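# Feed steel tube to the saw stop and clamp it

## Task

Pick up the long steel tube from the low rack on the bench (the rack sits between the robot's floor track and the saw's line of rollers). Place it on the rollers and slide it through the cold saw's open vise, beneath the lifted blade, until its end meets the length stop: the tip of the small square bar at the saw's -y end that faces back toward the blade. Then turn the vise's hand wheel, on the saw's -x side, until the vise grips the tube firmly. To count as done: the stop is still in its original setting; the tube is clamped, straight and unbent, lying flat and motionless on the rollers. Tightening the wheel so hard that the tube is crushed ends the attempt as a failure.

## Robot and tools

ROBOT. Two arms, each on its own carriage on one floor track that runs along y at x = 0. left_rail is always the carriage on the +y side and carries left_arm (a five-finger left hand); right_rail carries right_arm (a right hand). Each arm base sits at x = 0, y = its carriage's position_m, z = 0.03 m, facing +x.

FRAME. Results use one table-fixed frame: table top z = 0, +z up, +x the direction the arms face, +y to their left. The table edge is at x = 0.31 m. Positions in metres, velocities in m/s and rad/s.

HAND POINT. Each hand has a reference point 0.05 m in front of the palm and 0.15 m out from the wrist flange. Its +z runs along the straightened fingers, +y comes out of the palm, +x runs across the palm away from the thumb on the right hand and toward the thumb on the left hand. A bracket on the little-finger side of the wrist sticks out and can strike things; with fingers level, the wrist can hang below the hand point and touch the table first.

execute_actions. Argument actions: a list run in order; optional cameras (names, ["all"] or []). Each action may hold rows, steps, until, and left_rail / right_rail commands. rows: up to 15 rows, each used for one control step of 1/30 s. A row is always 28 numbers in [-1, 1], both arms included: left_arm dx, dy, dz, rx, ry, rz, then left_gripper little, ring, middle, index, thumb_bend, thumb_turn, force_limit, speed; then the same 14 for right_arm and right_gripper. The six pose numbers are an offset, not a pose: measured from that arm's Hand target as it stood when the action began, expressed in that Hand target's own axes, with 1.0 meaning 0.6 m or 180 degrees; rx, ry, rz form a single rotation vector. Every row counts from that same start, so a later action repeating an offset moves further. All zeros re-commands the Hand target. The eight hand numbers are absolute settings: finger and thumb_bend +1 straight, -1 curled; thumb_turn +1 beside the palm, -1 across it facing the fingers; force_limit maps -1..+1 to about 0..10 N at the fingertip (0..15 N for the thumb motors); speed rises from near zero at -1 to full at +0.48 and above. To keep a hand unchanged, resend its last commanded eight numbers. steps: 1 to 450, default 15, at least one per row; after the last row the arms keep heading for that row's target. until: ends the action early, reading only left_rail / right_rail fields, e.g. {"right_rail": {"position_status": ["!=", "moving"]}} or {"all": {"status": "ended"}}; numbers need a comparison (=, !=, <, <=, >, >=).

RAILS. Inside an action: {"left_rail": {"position_m": x}} is an absolute place on the track (left_rail -1.1 to 2 m, right_rail -2 to 1.1 m); speed_m_s 0.01 to 1; acceleration_factor 0.1 to 1; {"stop": true} brakes. Drive, then wait with an until on position_status. The carriages must stay roughly 0.9 m apart or more. An arm's target rides along with its carriage.

move. target: one 28-number row, or a list of up to 15, same layout and scale, every row an offset from the same starting Hand targets. speed: path top speed in m/s, 0.002 to 3.2 (default 0.25), one value or one per target. blend: corner rounding in m for lists. stop_force: 4 to 120 N, ends an arm's path when its wrist sensor feels that push; not with blocking=false; not reliable while the hand turns; leave it out when backing away from a contact. zero: re-zero before the move (default true). blocking=false returns early; then use wait or stop before new rows or moves. The result adds a move: line (done, off_target, moving, held, fault) and limits flags.

Other tools: wait(seconds 0 to 10); stop() brakes a running move; zoom_image(camera, region [x0,y0,x1,y1], at most 504 px each way) on cam_high, cam_low, cam_bench_left, cam_bench_right, cam_left_wrist, cam_right_wrist; show_instructions() shows the reference pages; zero_wrist_force(arm); finished_scene(scene = the number of the scene being ended).

RESULTS. end_effector_position, end_effector_quat_wxyz, velocities; Hand target (the base for the next offsets); Joint positions per arm: rail m, then shoulder pan, shoulder lift, elbow, wrist 1, wrist 2, wrist 3 in rad; joint torques; hand_measured, hand_stopped_by (moving, target, force, stalled, fault), hand_load_n (positive = finger pushed open; near 0 means grip lost); Wrist force / Wrist torque in the flange axes; rail position_m, position_status (moving, done, contact_stop, time_out, stopped, stopped_with_arm, stopped_for_other_arm, stopped_for_other_carriage), position_answer (taken / not_taken); Motor temperatures.

GRIPPING. Thumb fully across the palm, fingers closed: grips objects about 0.035 to 0.065 m thick, handles down to about 0.025 m. For a gentle grip close slowly (speed -0.94 or lower). To squeeze harder raise force_limit and send a more-closed target.

AVOID. The arms are stiff: commanding past a firm contact causes stops. About 150 N of outside force or joint torques at limits (elbow 142, wrist joints 51.3, shoulders 313 N m) halt the arm for 10 s. Never let the arms or carriages press on each other. Anything falling off the table, even onto the track, fails the task. Ramp row offsets gently (about 0.01 more per row) so a held tube is not shaken loose. Avoid hard hits on the saw, crushing the tube with the wheel, nudging the length stop, and motors above 70 °C (85 °C locks the arm).

Each tool is called after ">>>" by a JSON object that holds its "api" and its "payload".

Reference images:

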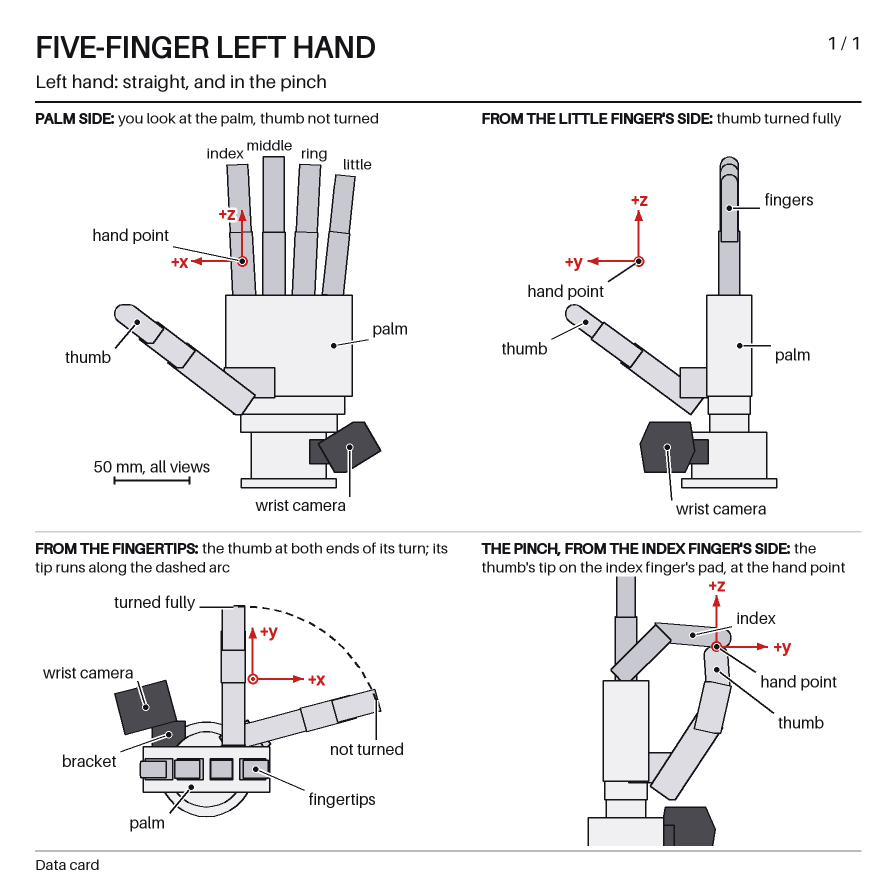

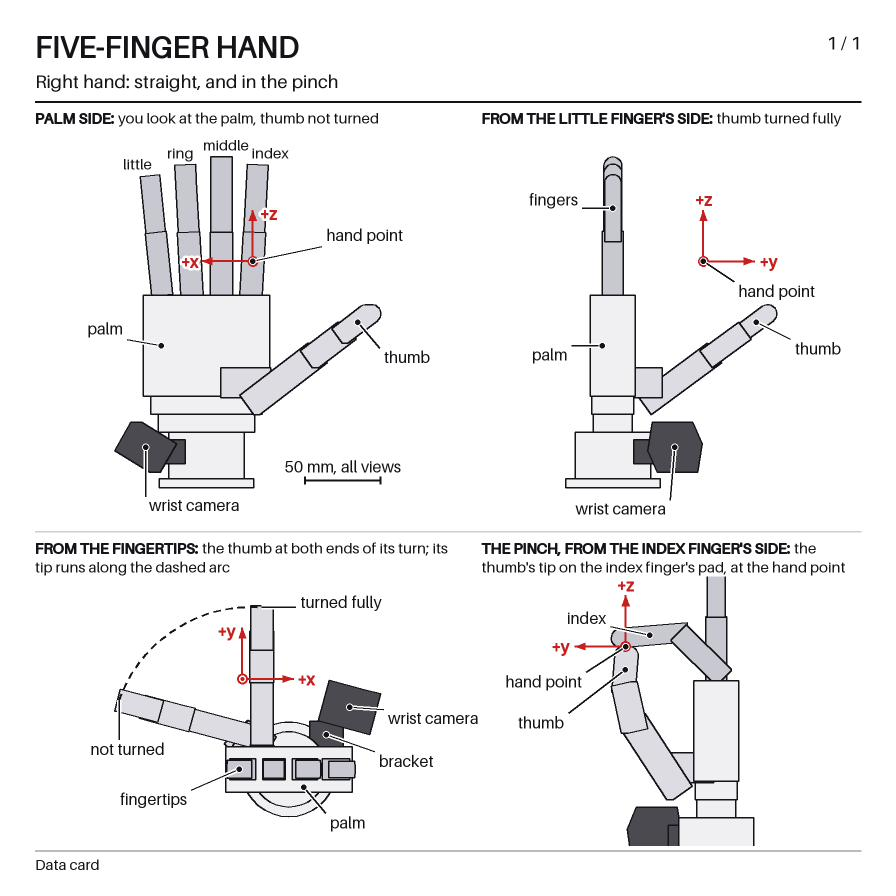

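## Session

>>> {"api": "execute_actions", "payload": {"actions": []}}

Scene clock: 0.00 s.
left_arm: end_effector_position=(+0.7270, +1.0737, +0.5461) hand_measured=(+1.000, +1.000, +1.000, +1.000, +1.000, +1.000) hand_load_n=(+0.0, +0.0, +0.0, +0.0, +0.0, -0.5) hand_stopped_by=(target, target, target, target, target, target) hand_force_limit=0.00 hand_speed=-0.80 end_effector_quat_wxyz=(-0.010, +0.999, +0.000, -0.034) | right_arm: end_effector_position=(+0.7270, -0.7625, +0.5484) hand_measured=(+1.000, +1.000, +1.000, +1.000, +1.000, +1.000) hand_load_n=(+0.0, +0.0, +0.0, +0.0, +0.0, +0.0) hand_stopped_by=(target, target, target, target, target, target) hand_force_limit=0.00 hand_speed=-0.80 end_effector_quat_wxyz=(-0.034, +0.000, +0.999, +0.010)
Joint positions: left_arm=[1.153 -0.281 -1.567 1.565 -1.497 -1.571 -1.851] | right_arm=[-0.803 -0.281 -1.567 1.565 -1.497 -1.571 1.29]
Joint velocities: within noise
Joint torques (N m): no reading
Motor temperatures (°C): left_arm=[29 31 31 39 36 36] | right_arm=[28 31 31 38 40 33]
Wrist force (N): no reading
Wrist torque (N m): no reading
Wrist force, peak (N): no reading
Hand target: left_arm +0.7270, +1.0737, +0.5461; -0.010, +0.999, +0.000, -0.034 | right_arm +0.7270, -0.7625, +0.5484; -0.034, +0.000, +0.999, +0.010
left_rail: position_m=1.153 position_status=done
right_rail: position_m=-0.803 position_status=done

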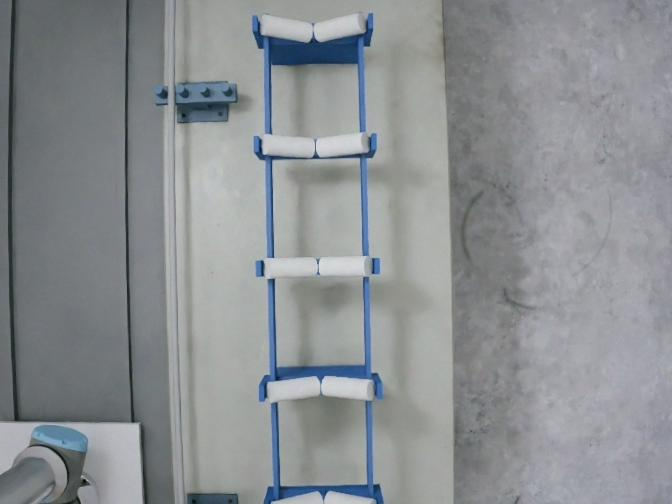

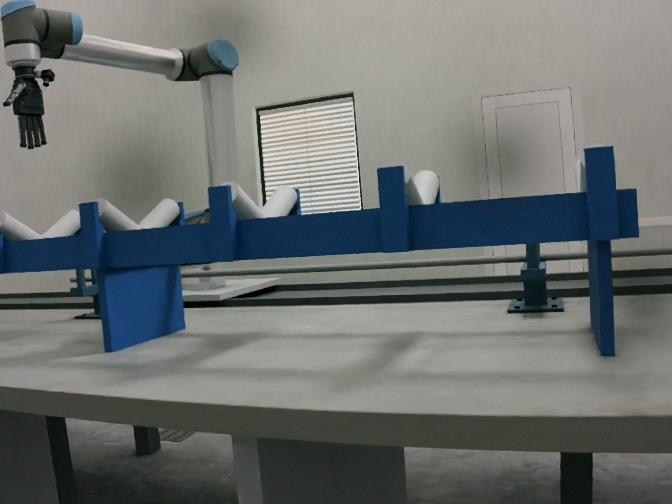

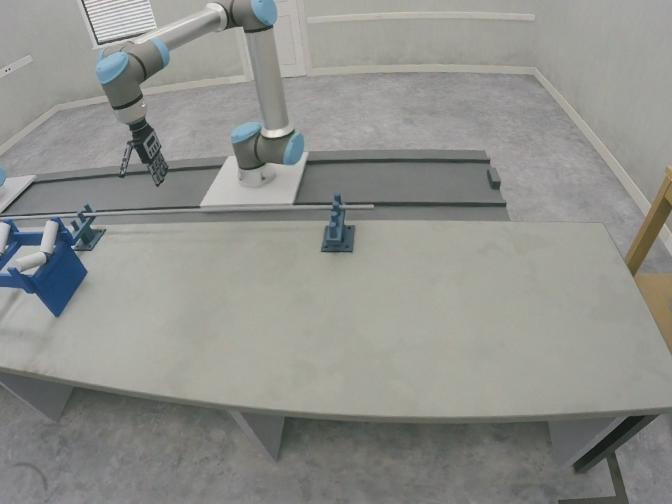

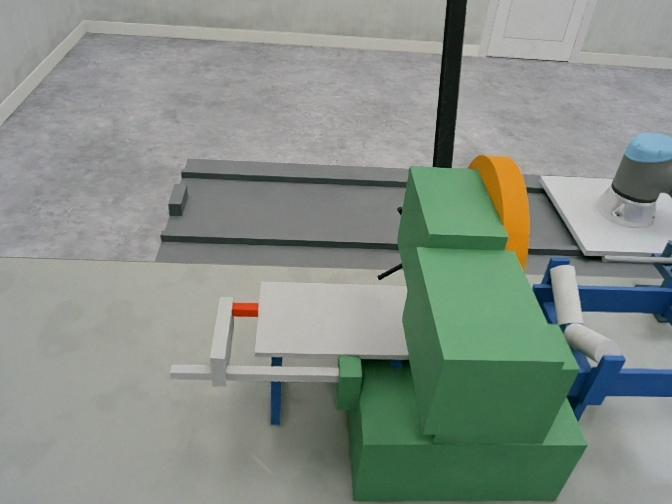

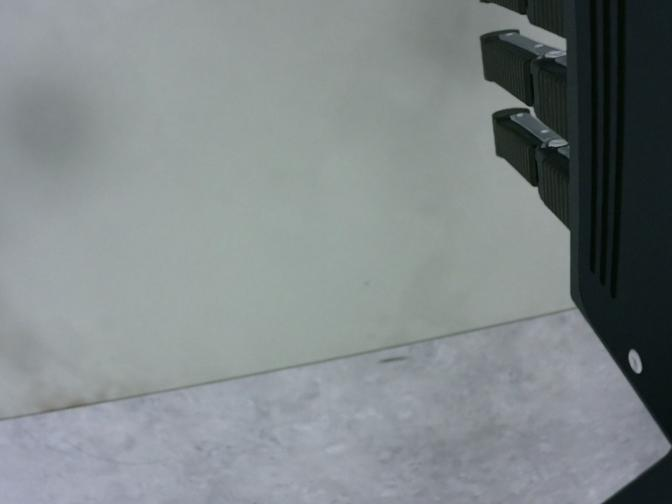

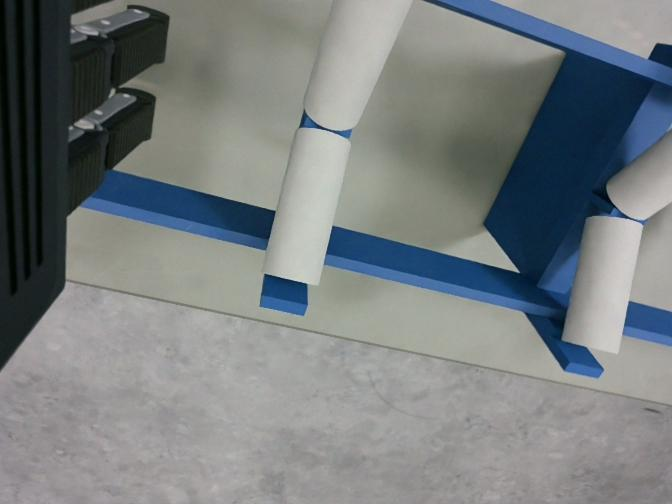

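>>> {"api": "zoom_image", "payload": {"camera": "cam_bench_right", "region": [170, 150, 672, 504]}}

>>> {"api": "zoom_image", "payload": {"camera": "cam_bench_left", "region": [0, 150, 400, 350]}}

>>> {"api": "zoom_image", "payload": {"camera": "cam_high", "region": [140, 0, 400, 252]}}

>>> {"api": "zoom_image", "payload": {"camera": "cam_high", "region": [140, 252, 400, 504]}}

>>> {"api": "zoom_image", "payload": {"camera": "cam_low", "region": [0, 150, 672, 380]}}

Scaled by 1.004 from the camera's 672x504 image, which has a finer 960x720 frame.

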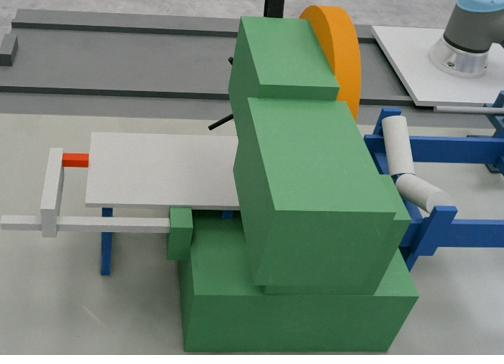

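Scaled by 1.260 from the camera's 672x504 image, which has a finer 960x720 frame.

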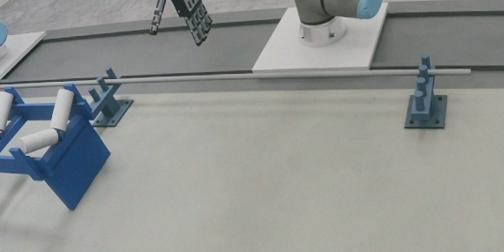

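Scaled by 1.938 from the camera's 672x504 image, which has a finer 960x720 frame.

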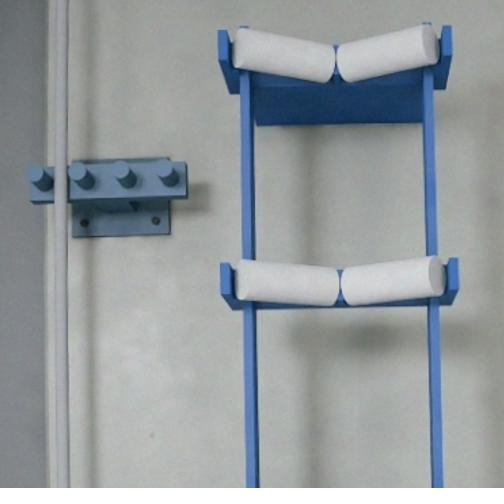

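Scaled by 1.938 from the camera's 672x504 image, which has a finer 960x720 frame.

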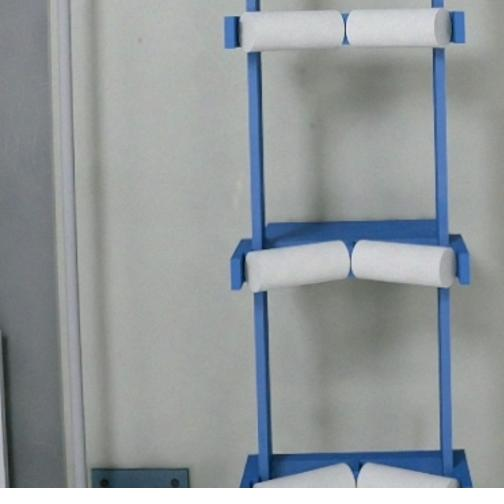

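Region (0, 150, 672, 380) is 672x230 pixels. A region can be at most 504 by 504 pixels.

>>> {"api": "zoom_image", "payload": {"camera": "cam_high", "region": [150, 60, 250, 135]}}

>>> {"api": "zoom_image", "payload": {"camera": "cam_bench_right", "region": [360, 130, 672, 364]}}

>>> {"api": "zoom_image", "payload": {"camera": "cam_low", "region": [0, 150, 336, 380]}}

>>> {"api": "zoom_image", "payload": {"camera": "cam_low", "region": [400, 150, 672, 350]}}

Scaled by 5.040 from the camera's 672x504 image, which has a finer 960x720 frame.

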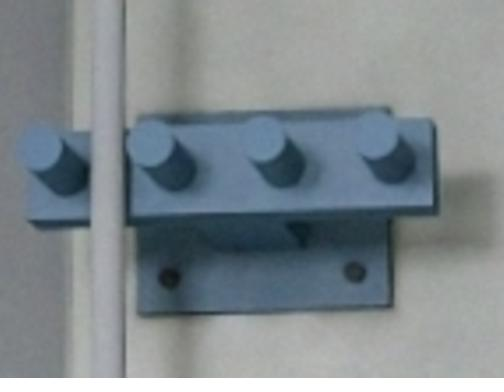

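Scaled by 1.615 from the camera's 672x504 image, which has a finer 960x720 frame.

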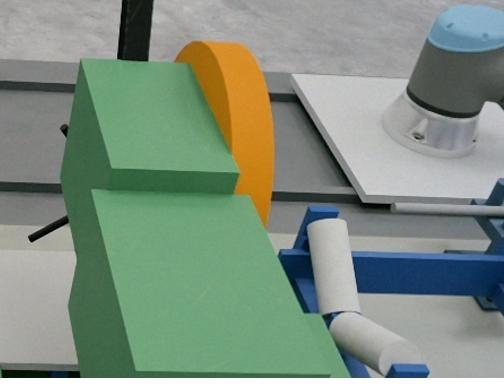

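Scaled by 1.500 from the camera's 672x504 image, which has a finer 960x720 frame.

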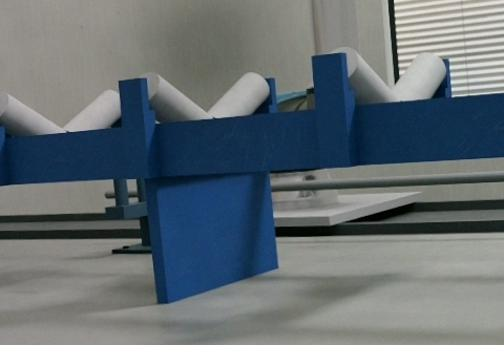

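Scaled by 1.853 from the camera's 672x504 image, which has a finer 960x720 frame.

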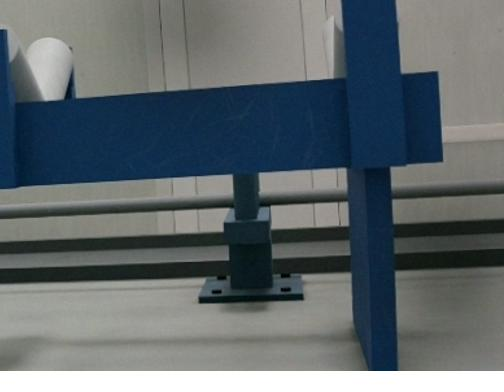

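>>> {"api": "move", "payload": {"target": [0,0,0,0,0,0,1,1,1,1,1,1,0,-0.8, 0,0,-0.15,0.27,0,0,1,1,1,1,1,1,0,-0.8], "cameras": ["cam_right_wrist","cam_bench_right"]}}

Scene clock: 99.03 s.
left_arm: end_effector_position=(+0.7270, +1.0737, +0.5461) hand_measured=(+1.000, +1.000, +1.000, +1.000, +1.000, +1.000) hand_load_n=(-0.5, +0.0, +0.0, +0.0, +0.0, +0.0) hand_stopped_by=(target, target, target, target, target, target) hand_force_limit=0.00 hand_speed=-0.80 end_effector_quat_wxyz=(-0.010, +0.999, +0.000, -0.034) | right_arm: end_effector_position=(+0.7332, -0.7642, +0.6382) hand_measured=(+1.000, +1.000, +1.000, +1.000, +1.000, +1.000) hand_load_n=(+0.0, +0.0, +0.5, +0.0, +0.0, +0.0) hand_stopped_by=(target, target, target, target, target, target) hand_force_limit=0.00 hand_speed=-0.80 end_effector_quat_wxyz=(-0.031, -0.014, +0.915, -0.402)
Joint positions: left_arm=[1.153 -0.281 -1.567 1.565 -1.497 -1.571 -1.851] | right_arm=[-0.803 0.029 -1.514 1.419 -1.376 -2.396 1.612]
Joint torques (N m): left_arm=[-2.76 -43.2 -46.64 -4.06 0.06 0.1] | right_arm=[12.59 -34.7 -58.61 -2.86 -3.85 2.68]
Wrist force (N): left_arm=[-0.2 0.2 -0.3] | right_arm=[0.1 0.1 0.7]
Wrist torque (N m): left_arm=[0.04 0.01 -0.02] | right_arm=[0.07 0.03 0.08]
Wrist force, peak (N): left_arm=[0.4 -0.8 -0.1] | right_arm=[0.2 -0.5 1.0]
Hand target: left_arm +0.7270, +1.0737, +0.5461; -0.010, +0.999, +0.000, -0.034 | right_arm +0.7332, -0.7642, +0.6382; -0.031, -0.014, +0.915, -0.402
Off the commanded pose: left_arm 0.000 m, 0 deg | right_arm 0.000 m, 0 deg.
left_rail: position_m=1.153 position_status=done
right_rail: position_m=-0.803 position_status=done
move: done
camera_calibration:
cam_right_wrist: T_world_to_cam=[[-0.365869, 0.650039, -0.666025, 1.18486], [0.816763, 0.567331, 0.105039, -0.233921], [0.446136, -0.505554, -0.738497, -0.127015], [0, 0, 0, 1]] pos_world=[0.681227, -0.701707, 0.719917]
Images, in order (width x height): cam_bench_right 672x504, cam_right_wrist 672x504.

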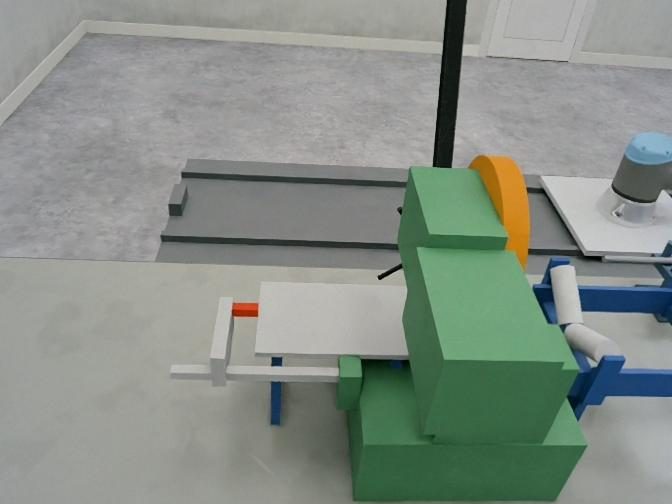

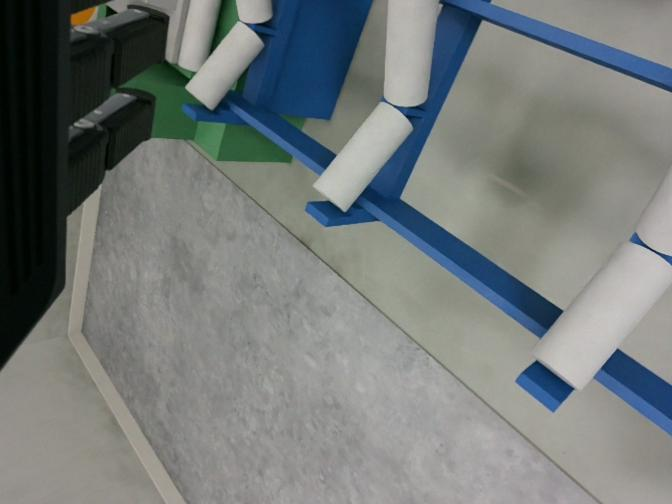

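>>> {"api": "move", "payload": {"target": [0,0,0,0,0,0,1,1,1,1,1,1,0,-0.8, 0,0,0,0,0,0.5,1,1,1,1,1,1,0,-0.8], "cameras": ["cam_right_wrist"]}}

Scene clock: 113.67 s.
left_arm: end_effector_position=(+0.7270, +1.0737, +0.5461) hand_measured=(+1.000, +1.000, +1.000, +1.000, +1.000, +1.000) hand_load_n=(+0.0, +0.0, +0.0, +0.0, +0.0, +0.0) hand_stopped_by=(target, target, target, target, target, target) hand_force_limit=0.00 hand_speed=-0.80 end_effector_quat_wxyz=(-0.010, +0.999, +0.000, -0.034) | right_arm: end_effector_position=(+0.7332, -0.7642, +0.6382) hand_measured=(+1.000, +1.000, +1.000, +1.000, +1.000, +1.000) hand_load_n=(+0.0, +0.0, +0.0, +0.0, +0.0, +0.0) hand_stopped_by=(target, target, target, target, target, target) hand_force_limit=0.00 hand_speed=-0.80 end_effector_quat_wxyz=(+0.262, +0.637, +0.657, -0.307)
Joint positions: left_arm=[1.153 -0.281 -1.567 1.565 -1.497 -1.571 -1.851] | right_arm=[-0.803 0.118 -1.538 1.538 -1.377 -2.384 3.312]
Joint torques (N m): left_arm=[-1.61 -44.44 -46.59 -3.62 0.01 0.33] | right_arm=[12.41 -30.68 -58.31 -1.86 -3.9 2.8]
Wrist force (N): left_arm=[0.2 0.2 -0.1] | right_arm=[0.0 0.3 0.0]
Wrist torque (N m): left_arm=[0.04 -0.04 0.01] | right_arm=[-0.01 -0.04 -0.03]
Wrist force, peak (N): left_arm=[0.6 -0.7 -0.5] | right_arm=[0.4 -0.1 1.3]
Hand target: left_arm +0.7270, +1.0737, +0.5461; -0.010, +0.999, +0.000, -0.034 | right_arm +0.7332, -0.7642, +0.6382; +0.262, +0.637, +0.657, -0.307
Off the commanded pose: left_arm 0.000 m, 0 deg | right_arm 0.000 m, 0 deg.
left_rail: position_m=1.153 position_status=done
right_rail: position_m=-0.803 position_status=done
move: done
camera_calibration:
cam_right_wrist: T_world_to_cam=[[0.929691, 0.225773, -0.291036, -0.328587], [0.329804, -0.158379, 0.930669, -0.958361], [0.164026, -0.961219, -0.221704, -0.598158], [0, 0, 0, 1]] pos_world=[0.71967, -0.652559, 0.663672]
Images, in order (width x height): cam_right_wrist 672x504.

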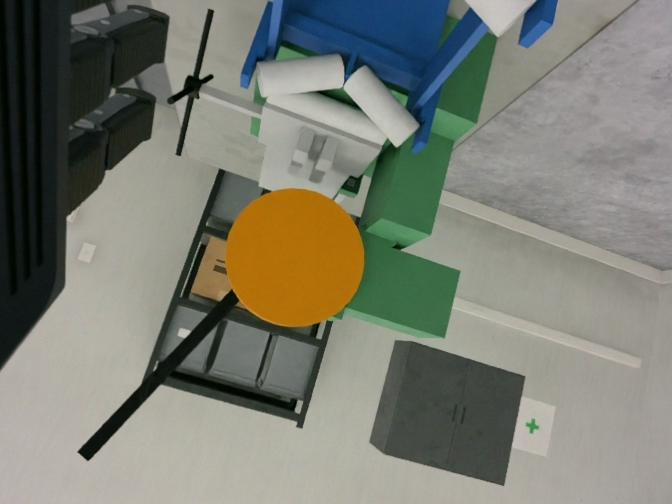

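>>> {"api": "zoom_image", "payload": {"camera": "cam_right_wrist", "region": [150, 0, 450, 300]}}

>>> {"api": "zoom_image", "payload": {"camera": "cam_right_wrist", "region": [160, 0, 340, 200]}}

>>> {"api": "zoom_image", "payload": {"camera": "cam_right_wrist", "region": [260, 90, 400, 220]}}

Scaled by 1.680 from the camera's 672x504 image, which has a finer 960x720 frame.

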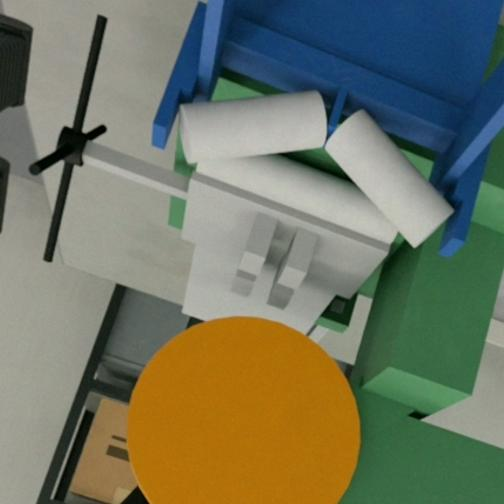

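Scaled by 2.520 from the camera's 672x504 image, which has a finer 960x720 frame.

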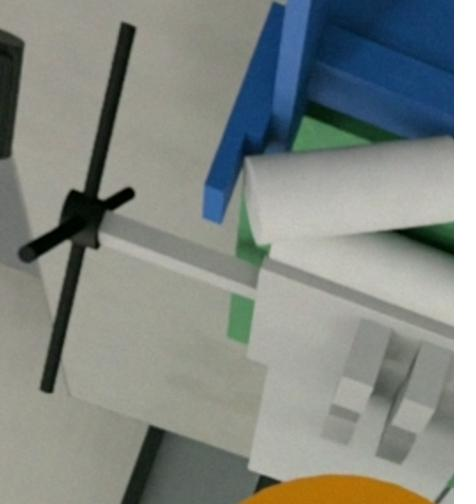

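Scaled by 3.600 from the camera's 672x504 image, which has a finer 960x720 frame.

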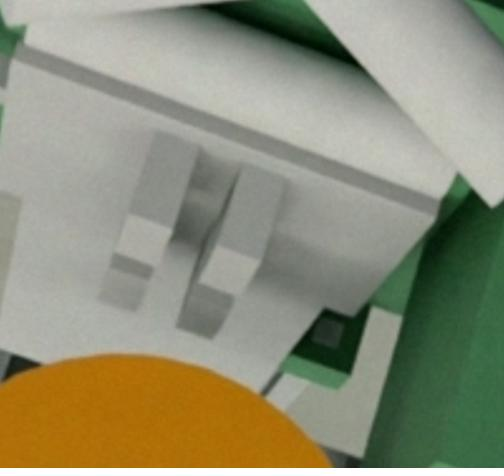

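>>> {"api": "move", "payload": {"target": [-0.516,0.5425,0.4355,0.012,0.022,0.5,1,1,1,1,1,1,0,-0.8, 0,0,0,0,0,-0.5,1,1,1,1,1,1,0,-0.8], "speed": 0.4}}

>>> {"api": "move", "payload": {"target": [0,0,0,0,0,0,1,1,1,1,1,1,0,-0.8, 0.515,0.883,-0.0745,-0.1892,-0.2208,-0.4594,1,1,1,1,1,1,0,-0.8], "speed": 0.4, "cameras": ["cam_left_wrist","cam_right_wrist","cam_high"]}}

Scene clock: 245.10 s.
left_arm: end_effector_position=(+0.4000, +0.7533, +0.3003) hand_measured=(+1.000, +1.000, +1.000, +1.000, +1.000, +1.000) hand_load_n=(+0.0, +0.0, +0.0, +0.0, +0.0, -0.5) hand_stopped_by=(target, target, target, target, target, target) hand_force_limit=0.00 hand_speed=-0.80 end_effector_quat_wxyz=(+0.000, +0.707, -0.707, +0.000) | right_arm: end_effector_position=(+0.7333, -0.7642, +0.6382) hand_measured=(+1.000, +1.000, +1.000, +1.000, +1.000, +1.000) hand_load_n=(+0.0, -0.5, +0.0, +0.0, +0.0, -0.5) hand_stopped_by=(target, target, target, target, target, target) hand_force_limit=0.00 hand_speed=-0.80 end_effector_quat_wxyz=(-0.031, -0.014, +0.915, -0.402)
Joint positions: left_arm=[1.153 -0.975 -1.684 2.14 -2.027 -1.572 -0.975] | right_arm=[-0.803 0.029 -1.514 1.418 -1.376 -2.397 1.613]
Joint torques (N m): left_arm=[-11.07 -21.41 -30.67 -7.25 -3.34 4.02] | right_arm=[-13.1 -48.81 -35.01 -6.05 1.33 -2.36]
Wrist force (N): left_arm=[0.4 -0.1 0.3] | right_arm=[0.0 0.2 0.6]
Wrist torque (N m): left_arm=[-0.05 -0.05 -0.04] | right_arm=[0.09 0.06 0.36]
Wrist force, peak (N): left_arm=[1.1 1.1 1.0] | right_arm=[-0.1 0.4 1.2]
Hand target: left_arm +0.3999, +0.7532, +0.3003; +0.000, +0.707, -0.707, +0.000 | right_arm +0.7332, -0.7642, +0.6382; -0.031, -0.014, +0.915, -0.402
Off the commanded pose: left_arm 0.000 m, 0 deg | right_arm 0.000 m, 0 deg.
left_rail: position_m=1.153 position_status=done
right_rail: position_m=-0.803 position_status=done
move: done

Scene clock: 247.97 s.
left_arm: end_effector_position=(+0.3999, +0.7532, +0.3003) hand_measured=(+1.000, +1.000, +1.000, +1.000, +1.000, +1.000) hand_load_n=(+0.0, +0.0, +0.0, +0.0, +0.0, +0.0) hand_stopped_by=(target, target, target, target, target, target) hand_force_limit=0.00 hand_speed=-0.80 end_effector_quat_wxyz=(+0.000, +0.707, -0.707, +0.000) | right_arm: end_effector_position=(+0.4001, -0.3735, +0.3003) hand_measured=(+1.000, +1.000, +1.000, +1.000, +1.000, +1.000) hand_load_n=(+0.0, +0.0, +0.0, +0.0, +0.0, +0.0) hand_stopped_by=(target, target, target, target, target, target) hand_force_limit=0.00 hand_speed=-0.80 end_effector_quat_wxyz=(+0.000, +0.707, -0.707, +0.000)
Joint positions: left_arm=[1.153 -0.976 -1.684 2.141 -2.027 -1.572 -0.975] | right_arm=[-0.803 0.424 -1.649 2.11 -2.031 -1.571 0.425]
Joint torques (N m): left_arm=[-10.23 -21.88 -31.19 -7.37 -3.28 4.22] | right_arm=[10.37 -19.76 -32.53 -5.28 2.95 -3.07]
Wrist force (N): left_arm=[0.0 0.0 0.4] | right_arm=[0.2 0.2 0.1]
Wrist torque (N m): left_arm=[-0.03 0.02 -0.06] | right_arm=[0.01 -0.06 0.33]
Wrist force, peak (N): left_arm=[0.0 0.0 1.1] | right_arm=[-0.9 -1.0 0.6]
Hand target: left_arm +0.3999, +0.7532, +0.3003; +0.000, +0.707, -0.707, +0.000 | right_arm +0.3999, -0.3733, +0.3001; +0.000, +0.707, -0.707, +0.000
Off the commanded pose: left_arm 0.000 m, 0 deg | right_arm 0.000 m, 0 deg.
left_rail: position_m=1.153 position_status=done
right_rail: position_m=-0.803 position_status=done
move: done
camera_calibration:
cam_left_wrist: T_world_to_cam=[[0.970396, -0.241108, 0.0141223, -0.210225], [-0.216807, -0.843841, 0.490843, 0.57406], [-0.106429, -0.479374, -0.871134, 0.784943], [0, 0, 0, 1]] pos_world=[0.412002, 0.81001, 0.404986]
cam_right_wrist: T_world_to_cam=[[-0.947948, -0.318148, 0.0132467, 0.251248], [-0.264065, 0.808689, 0.525634, 0.248366], [-0.177942, 0.494776, -0.850608, 0.626612], [0, 0, 0, 1]] pos_world=[0.415256, -0.43095, 0.399123]
Images, in order (width x height): cam_high 672x504, cam_left_wrist 672x504, cam_right_wrist 672x504.

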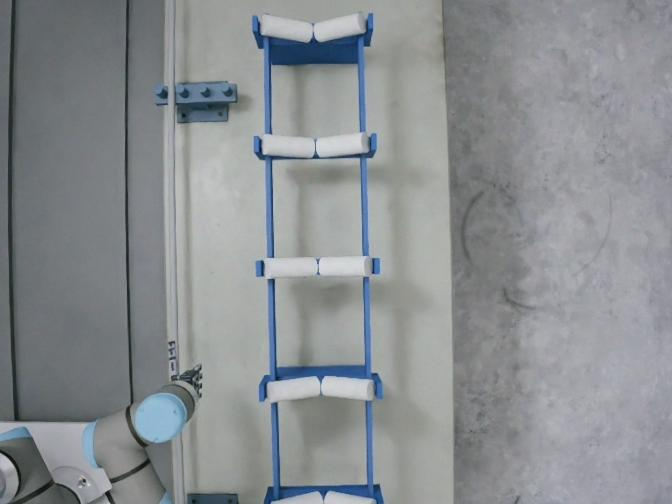

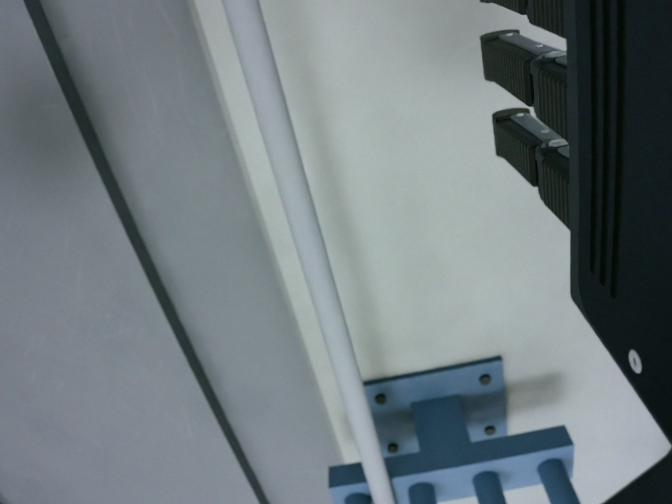

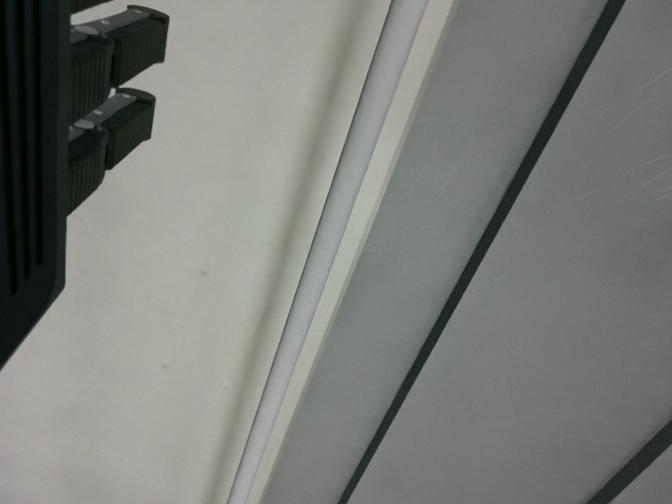

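>>> {"api": "zoom_image", "payload": {"camera": "cam_left_wrist", "region": [250, 200, 400, 300]}}

>>> {"api": "zoom_image", "payload": {"camera": "cam_right_wrist", "region": [250, 200, 400, 300]}}

Scaled by 3.360 from the camera's 672x504 image, which has a finer 960x720 frame.

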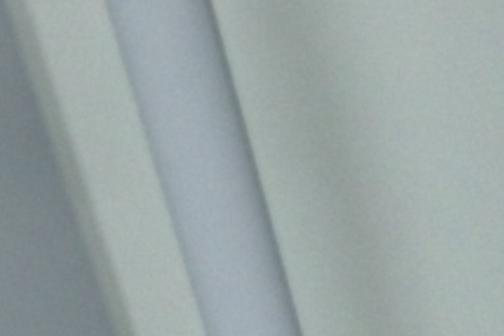

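Scaled by 3.360 from the camera's 672x504 image, which has a finer 960x720 frame.

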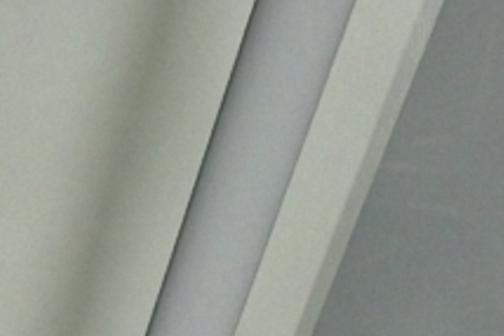

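>>> {"api": "execute_actions", "payload": {"actions": [{"left_rail":{"position_m":1.83},"right_rail":{"position_m":-0.6},"steps":150,"until":{"all":{"status":"ended"}}}], "cameras": ["cam_left_wrist","cam_right_wrist"]}}

>>> {"api": "move", "payload": {"target": [0,0.1,0,0,0,0,1,1,1,1,1,1,0,-0.8, 0,0.1,0,0,0,0,1,1,1,1,1,1,0,-0.8], "speed": 0.4, "cameras": ["cam_left_wrist","cam_right_wrist"]}}

Scene clock: 274.00 s.
left_arm: end_effector_position=(+0.3999, +1.4300, +0.3002) hand_measured=(+1.000, +1.000, +1.000, +1.000, +1.000, +1.000) hand_load_n=(+0.0, +0.0, +0.0, +0.0, +0.0, +0.0) hand_stopped_by=(target, target, target, target, target, target) hand_force_limit=0.00 hand_speed=-0.80 end_effector_quat_wxyz=(+0.000, +0.707, -0.707, +0.000) | right_arm: end_effector_position=(+0.3999, -0.1701, +0.3001) hand_measured=(+1.000, +1.000, +1.000, +1.000, +1.000, +1.000) hand_load_n=(+0.0, +0.0, +0.0, +0.0, +0.0, +0.0) hand_stopped_by=(target, target, target, target, target, target) hand_force_limit=0.00 hand_speed=-0.80 end_effector_quat_wxyz=(+0.000, +0.707, -0.707, +0.000)
Joint positions: left_arm=[1.83 -0.976 -1.684 2.141 -2.027 -1.572 -0.975] | right_arm=[-0.6 0.425 -1.649 2.11 -2.031 -1.571 0.425]
Joint torques (N m): left_arm=[5.25 -37.37 -37.98 -4.79 -2.39 3.98] | right_arm=[2.58 -28.38 -41.22 -5.48 1.26 -3.18]
Wrist force (N): left_arm=[0.6 0.0 0.3] | right_arm=[0.3 0.0 -0.1]
Wrist torque (N m): left_arm=[-0.01 -0.07 -0.03] | right_arm=[0.00 -0.07 0.33]
Wrist force, peak (N): left_arm=[1.6 0.0 0.9] | right_arm=[1.5 0.5 -0.3]
Hand target: left_arm +0.3999, +1.4300, +0.3003; +0.000, +0.707, -0.707, +0.000 | right_arm +0.3999, -0.1701, +0.3001; +0.000, +0.707, -0.707, +0.000
Off the commanded pose: left_arm 0.000 m, 0 deg | right_arm 0.000 m, 0 deg.
left_rail: position_m=1.830 position_status=done
right_rail: position_m=-0.600 position_status=done
camera_calibration:
cam_left_wrist: T_world_to_cam=[[0.970396, -0.241108, 0.0141223, -0.0470418], [-0.216807, -0.843841, 0.490843, 1.14522], [-0.106429, -0.479374, -0.871134, 1.1093], [0, 0, 0, 1]] pos_world=[0.412002, 1.48681, 0.404886]
cam_right_wrist: T_world_to_cam=[[-0.947773, -0.318664, 0.0133931, 0.315651], [-0.264361, 0.80837, 0.525976, 0.0837913], [-0.178436, 0.494965, -0.850394, 0.525901], [0, 0, 0, 1]] pos_world=[0.415157, -0.22745, 0.398923]
Images, in order (width x height): cam_left_wrist 672x504, cam_right_wrist 672x504.

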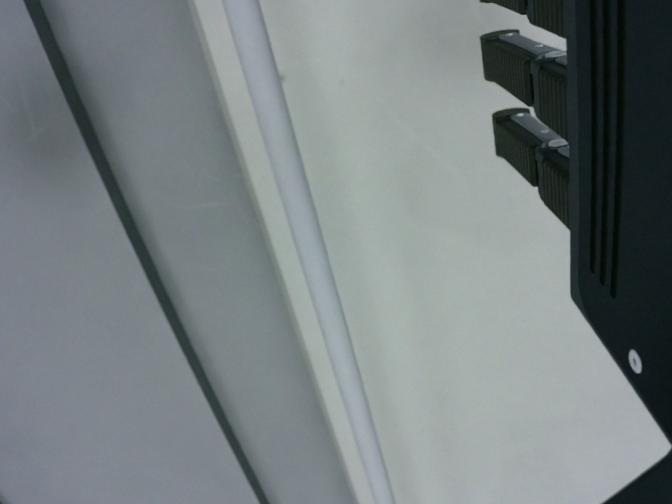

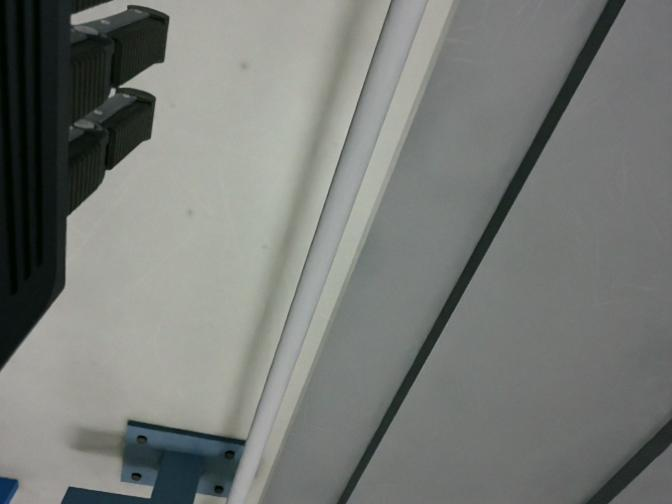

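Scene clock: 275.03 s.
left_arm: end_effector_position=(+0.3401, +1.4301, +0.3003) hand_measured=(+1.000, +1.000, +1.000, +1.000, +1.000, +1.000) hand_load_n=(+0.0, +0.0, +0.0, +0.0, +0.0, +0.0) hand_stopped_by=(target, target, target, target, target, target) hand_force_limit=0.00 hand_speed=-0.80 end_effector_quat_wxyz=(+0.000, +0.707, -0.707, +0.000) | right_arm: end_effector_position=(+0.3401, -0.1700, +0.3001) hand_measured=(+1.000, +1.000, +1.000, +1.000, +1.000, +1.000) hand_load_n=(+0.0, +0.0, +0.0, +0.0, +0.0, +0.0) hand_stopped_by=(target, target, target, target, target, target) hand_force_limit=0.00 hand_speed=-0.80 end_effector_quat_wxyz=(+0.000, +0.707, -0.707, +0.000)
Joint positions: left_arm=[1.83 -1.07 -1.769 2.21 -2.012 -1.572 -1.069] | right_arm=[-0.6 0.471 -1.729 2.179 -2.02 -1.571 0.471]
Joint torques (N m): left_arm=[-11.6 -34.99 -31.17 -0.28 4.1 -4.28] | right_arm=[8.61 -34.76 -30.39 -2.24 -0.93 2.98]
Wrist force (N): left_arm=[-0.1 0.1 0.4] | right_arm=[0.4 -0.2 -0.4]
Wrist torque (N m): left_arm=[-0.03 0.03 0.24] | right_arm=[0.03 -0.07 0.04]
Wrist force, peak (N): left_arm=[0.2 0.7 1.0] | right_arm=[0.1 0.9 0.5]
Hand target: left_arm +0.3399, +1.4301, +0.3003; +0.000, +0.707, -0.707, +0.000 | right_arm +0.3399, -0.1700, +0.3002; +0.000, +0.707, -0.707, +0.000
Off the commanded pose: left_arm 0.000 m, 0 deg | right_arm 0.000 m, 0 deg.
left_rail: position_m=1.830 position_status=done
right_rail: position_m=-0.600 position_status=done
move: done
camera_calibration:
cam_left_wrist: T_world_to_cam=[[0.970396, -0.241108, 0.0141223, 0.0109865], [-0.216807, -0.843841, 0.490843, 1.13221], [-0.106429, -0.479374, -0.871134, 1.10302], [0, 0, 0, 1]] pos_world=[0.352202, 1.48681, 0.404986]
cam_right_wrist: T_world_to_cam=[[-0.947773, -0.318666, 0.0133922, 0.258973], [-0.264363, 0.80837, 0.525976, 0.0679304], [-0.178436, 0.494965, -0.850394, 0.515315], [0, 0, 0, 1]] pos_world=[0.355357, -0.22745, 0.399023]
Images, in order (width x height): cam_left_wrist 672x504, cam_right_wrist 672x504.

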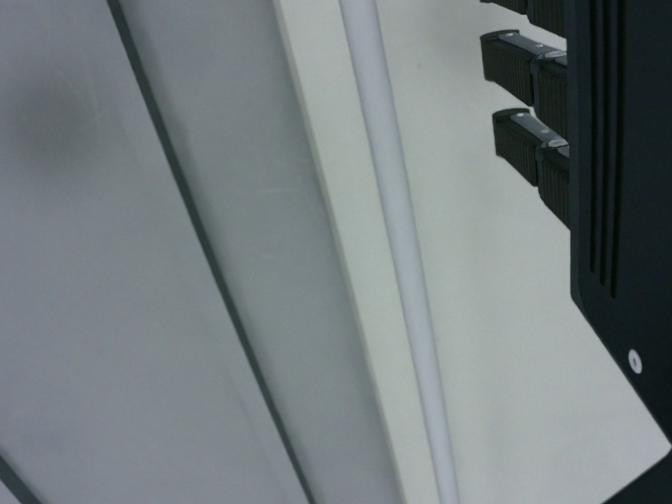

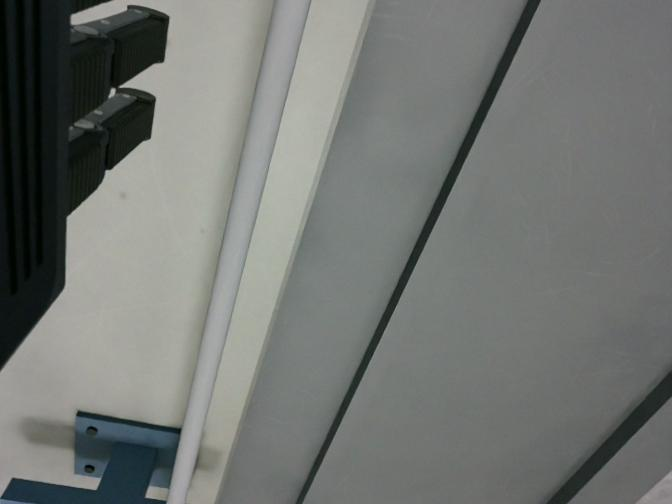

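>>> {"api": "zoom_image", "payload": {"camera": "cam_left_wrist", "region": [350, 200, 450, 300]}}

>>> {"api": "zoom_image", "payload": {"camera": "cam_right_wrist", "region": [180, 200, 280, 300]}}

Scaled by 5.040 from the camera's 672x504 image, which has a finer 960x720 frame.

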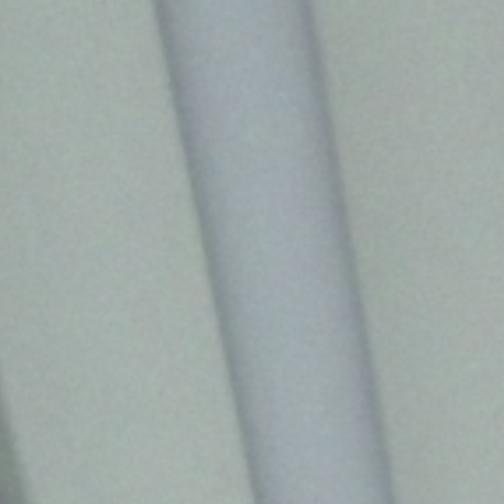

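Scaled by 5.040 from the camera's 672x504 image, which has a finer 960x720 frame.

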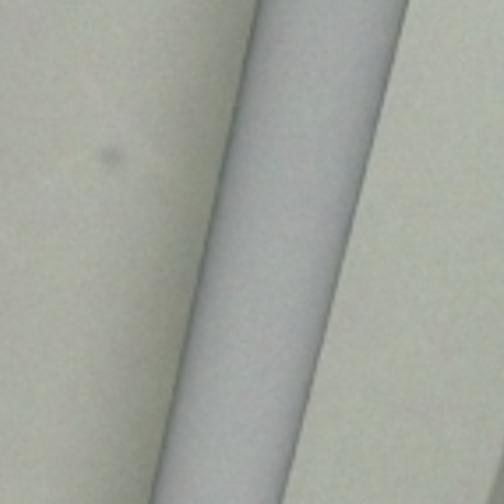

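>>> {"api": "move", "payload": {"target": [[0,0,0,0,0,0,1,1,1,1,1,-1,0,-0.2, 0,0,0,0,0,0,1,1,1,1,1,-1,0,-0.2],[0,0,0.233,0,0,0,1,1,1,1,1,-1,0,-0.2, 0,0,0.233,0,0,0,1,1,1,1,1,-1,0,-0.2]], "speed": 0.2, "cameras": ["cam_left_wrist","cam_right_wrist"]}}

Scene clock: 316.87 s.
left_arm: end_effector_position=(+0.3398, +1.4301, +0.1606) hand_measured=(+1.000, +1.000, +1.000, +1.000, +1.000, -1.000) hand_load_n=(+0.0, +0.0, +0.0, +0.0, +0.0, +0.0) hand_stopped_by=(target, target, target, target, target, target) hand_force_limit=0.00 hand_speed=-0.20 end_effector_quat_wxyz=(+0.000, +0.707, -0.707, +0.000) | right_arm: end_effector_position=(+0.3398, -0.1701, +0.1605) hand_measured=(+1.000, +1.000, +1.000, +1.000, +1.000, -1.000) hand_load_n=(+0.0, +0.0, +0.0, +0.0, +0.0, +0.0) hand_stopped_by=(target, target, target, target, target, target) hand_force_limit=0.00 hand_speed=-0.20 end_effector_quat_wxyz=(+0.000, +0.707, -0.707, +0.000)
Joint positions: left_arm=[1.83 -1.071 -1.598 2.362 -2.335 -1.572 -1.07] | right_arm=[-0.6 0.471 -1.562 2.327 -2.335 -1.571 0.471]
Joint torques (N m): left_arm=[6.16 -22.28 -24.64 -7.55 -3.48 3.87] | right_arm=[12.18 -16.44 -23.85 -6.05 2.9 2.93]
Wrist force (N): left_arm=[0.3 0.3 0.1] | right_arm=[-0.3 0.0 -0.4]
Wrist torque (N m): left_arm=[0.03 -0.05 0.11] | right_arm=[0.07 0.03 0.02]
Wrist force, peak (N): left_arm=[0.1 0.1 1.5] | right_arm=[0.1 0.2 -1.4]
Hand target: left_arm +0.3398, +1.4300, +0.1605; +0.000, +0.707, -0.707, +0.000 | right_arm +0.3399, -0.1701, +0.1604; +0.000, +0.707, -0.707, +0.000
Off the commanded pose: left_arm 0.000 m, 0 deg | right_arm 0.000 m, 0 deg.
left_rail: position_m=1.830 position_status=done
right_rail: position_m=-0.600 position_status=done
move: done
camera_calibration:
cam_left_wrist: T_world_to_cam=[[0.970396, -0.241108, 0.0141223, 0.0132505], [-0.216807, -0.843841, 0.490843, 1.20071], [-0.106429, -0.479374, -0.871134, 0.98129], [0, 0, 0, 1]] pos_world=[0.351902, 1.48681, 0.265286]
cam_right_wrist: T_world_to_cam=[[-0.947781, -0.31864, 0.0134089, 0.260532], [-0.264333, 0.80838, 0.525976, 0.141402], [-0.178436, 0.494965, -0.850394, 0.396511], [0, 0, 0, 1]] pos_world=[0.355057, -0.22755, 0.259323]
Images, in order (width x height): cam_left_wrist 672x504, cam_right_wrist 672x504.

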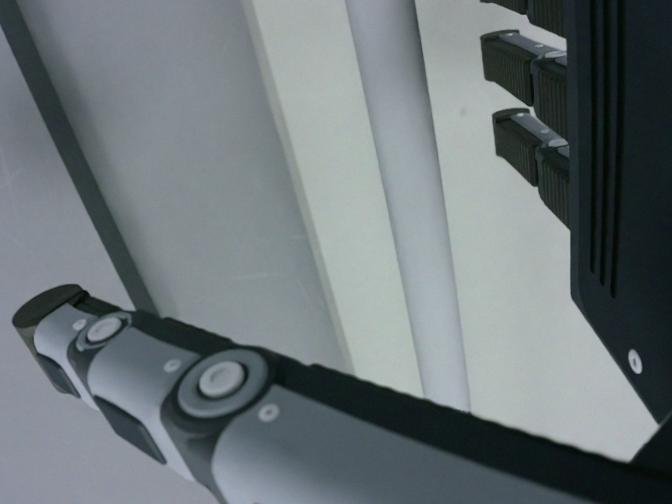

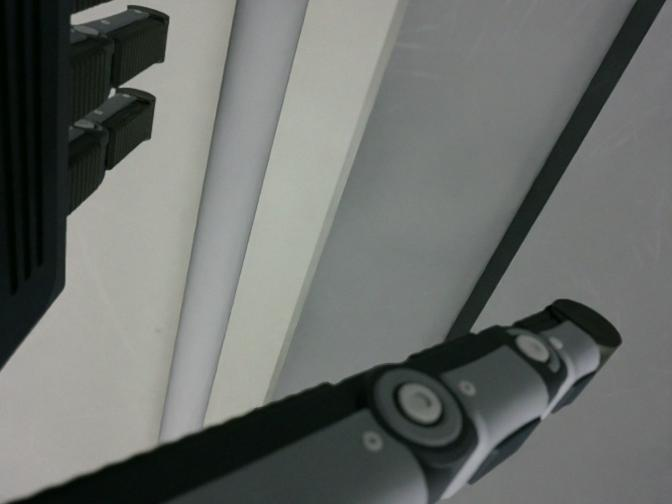

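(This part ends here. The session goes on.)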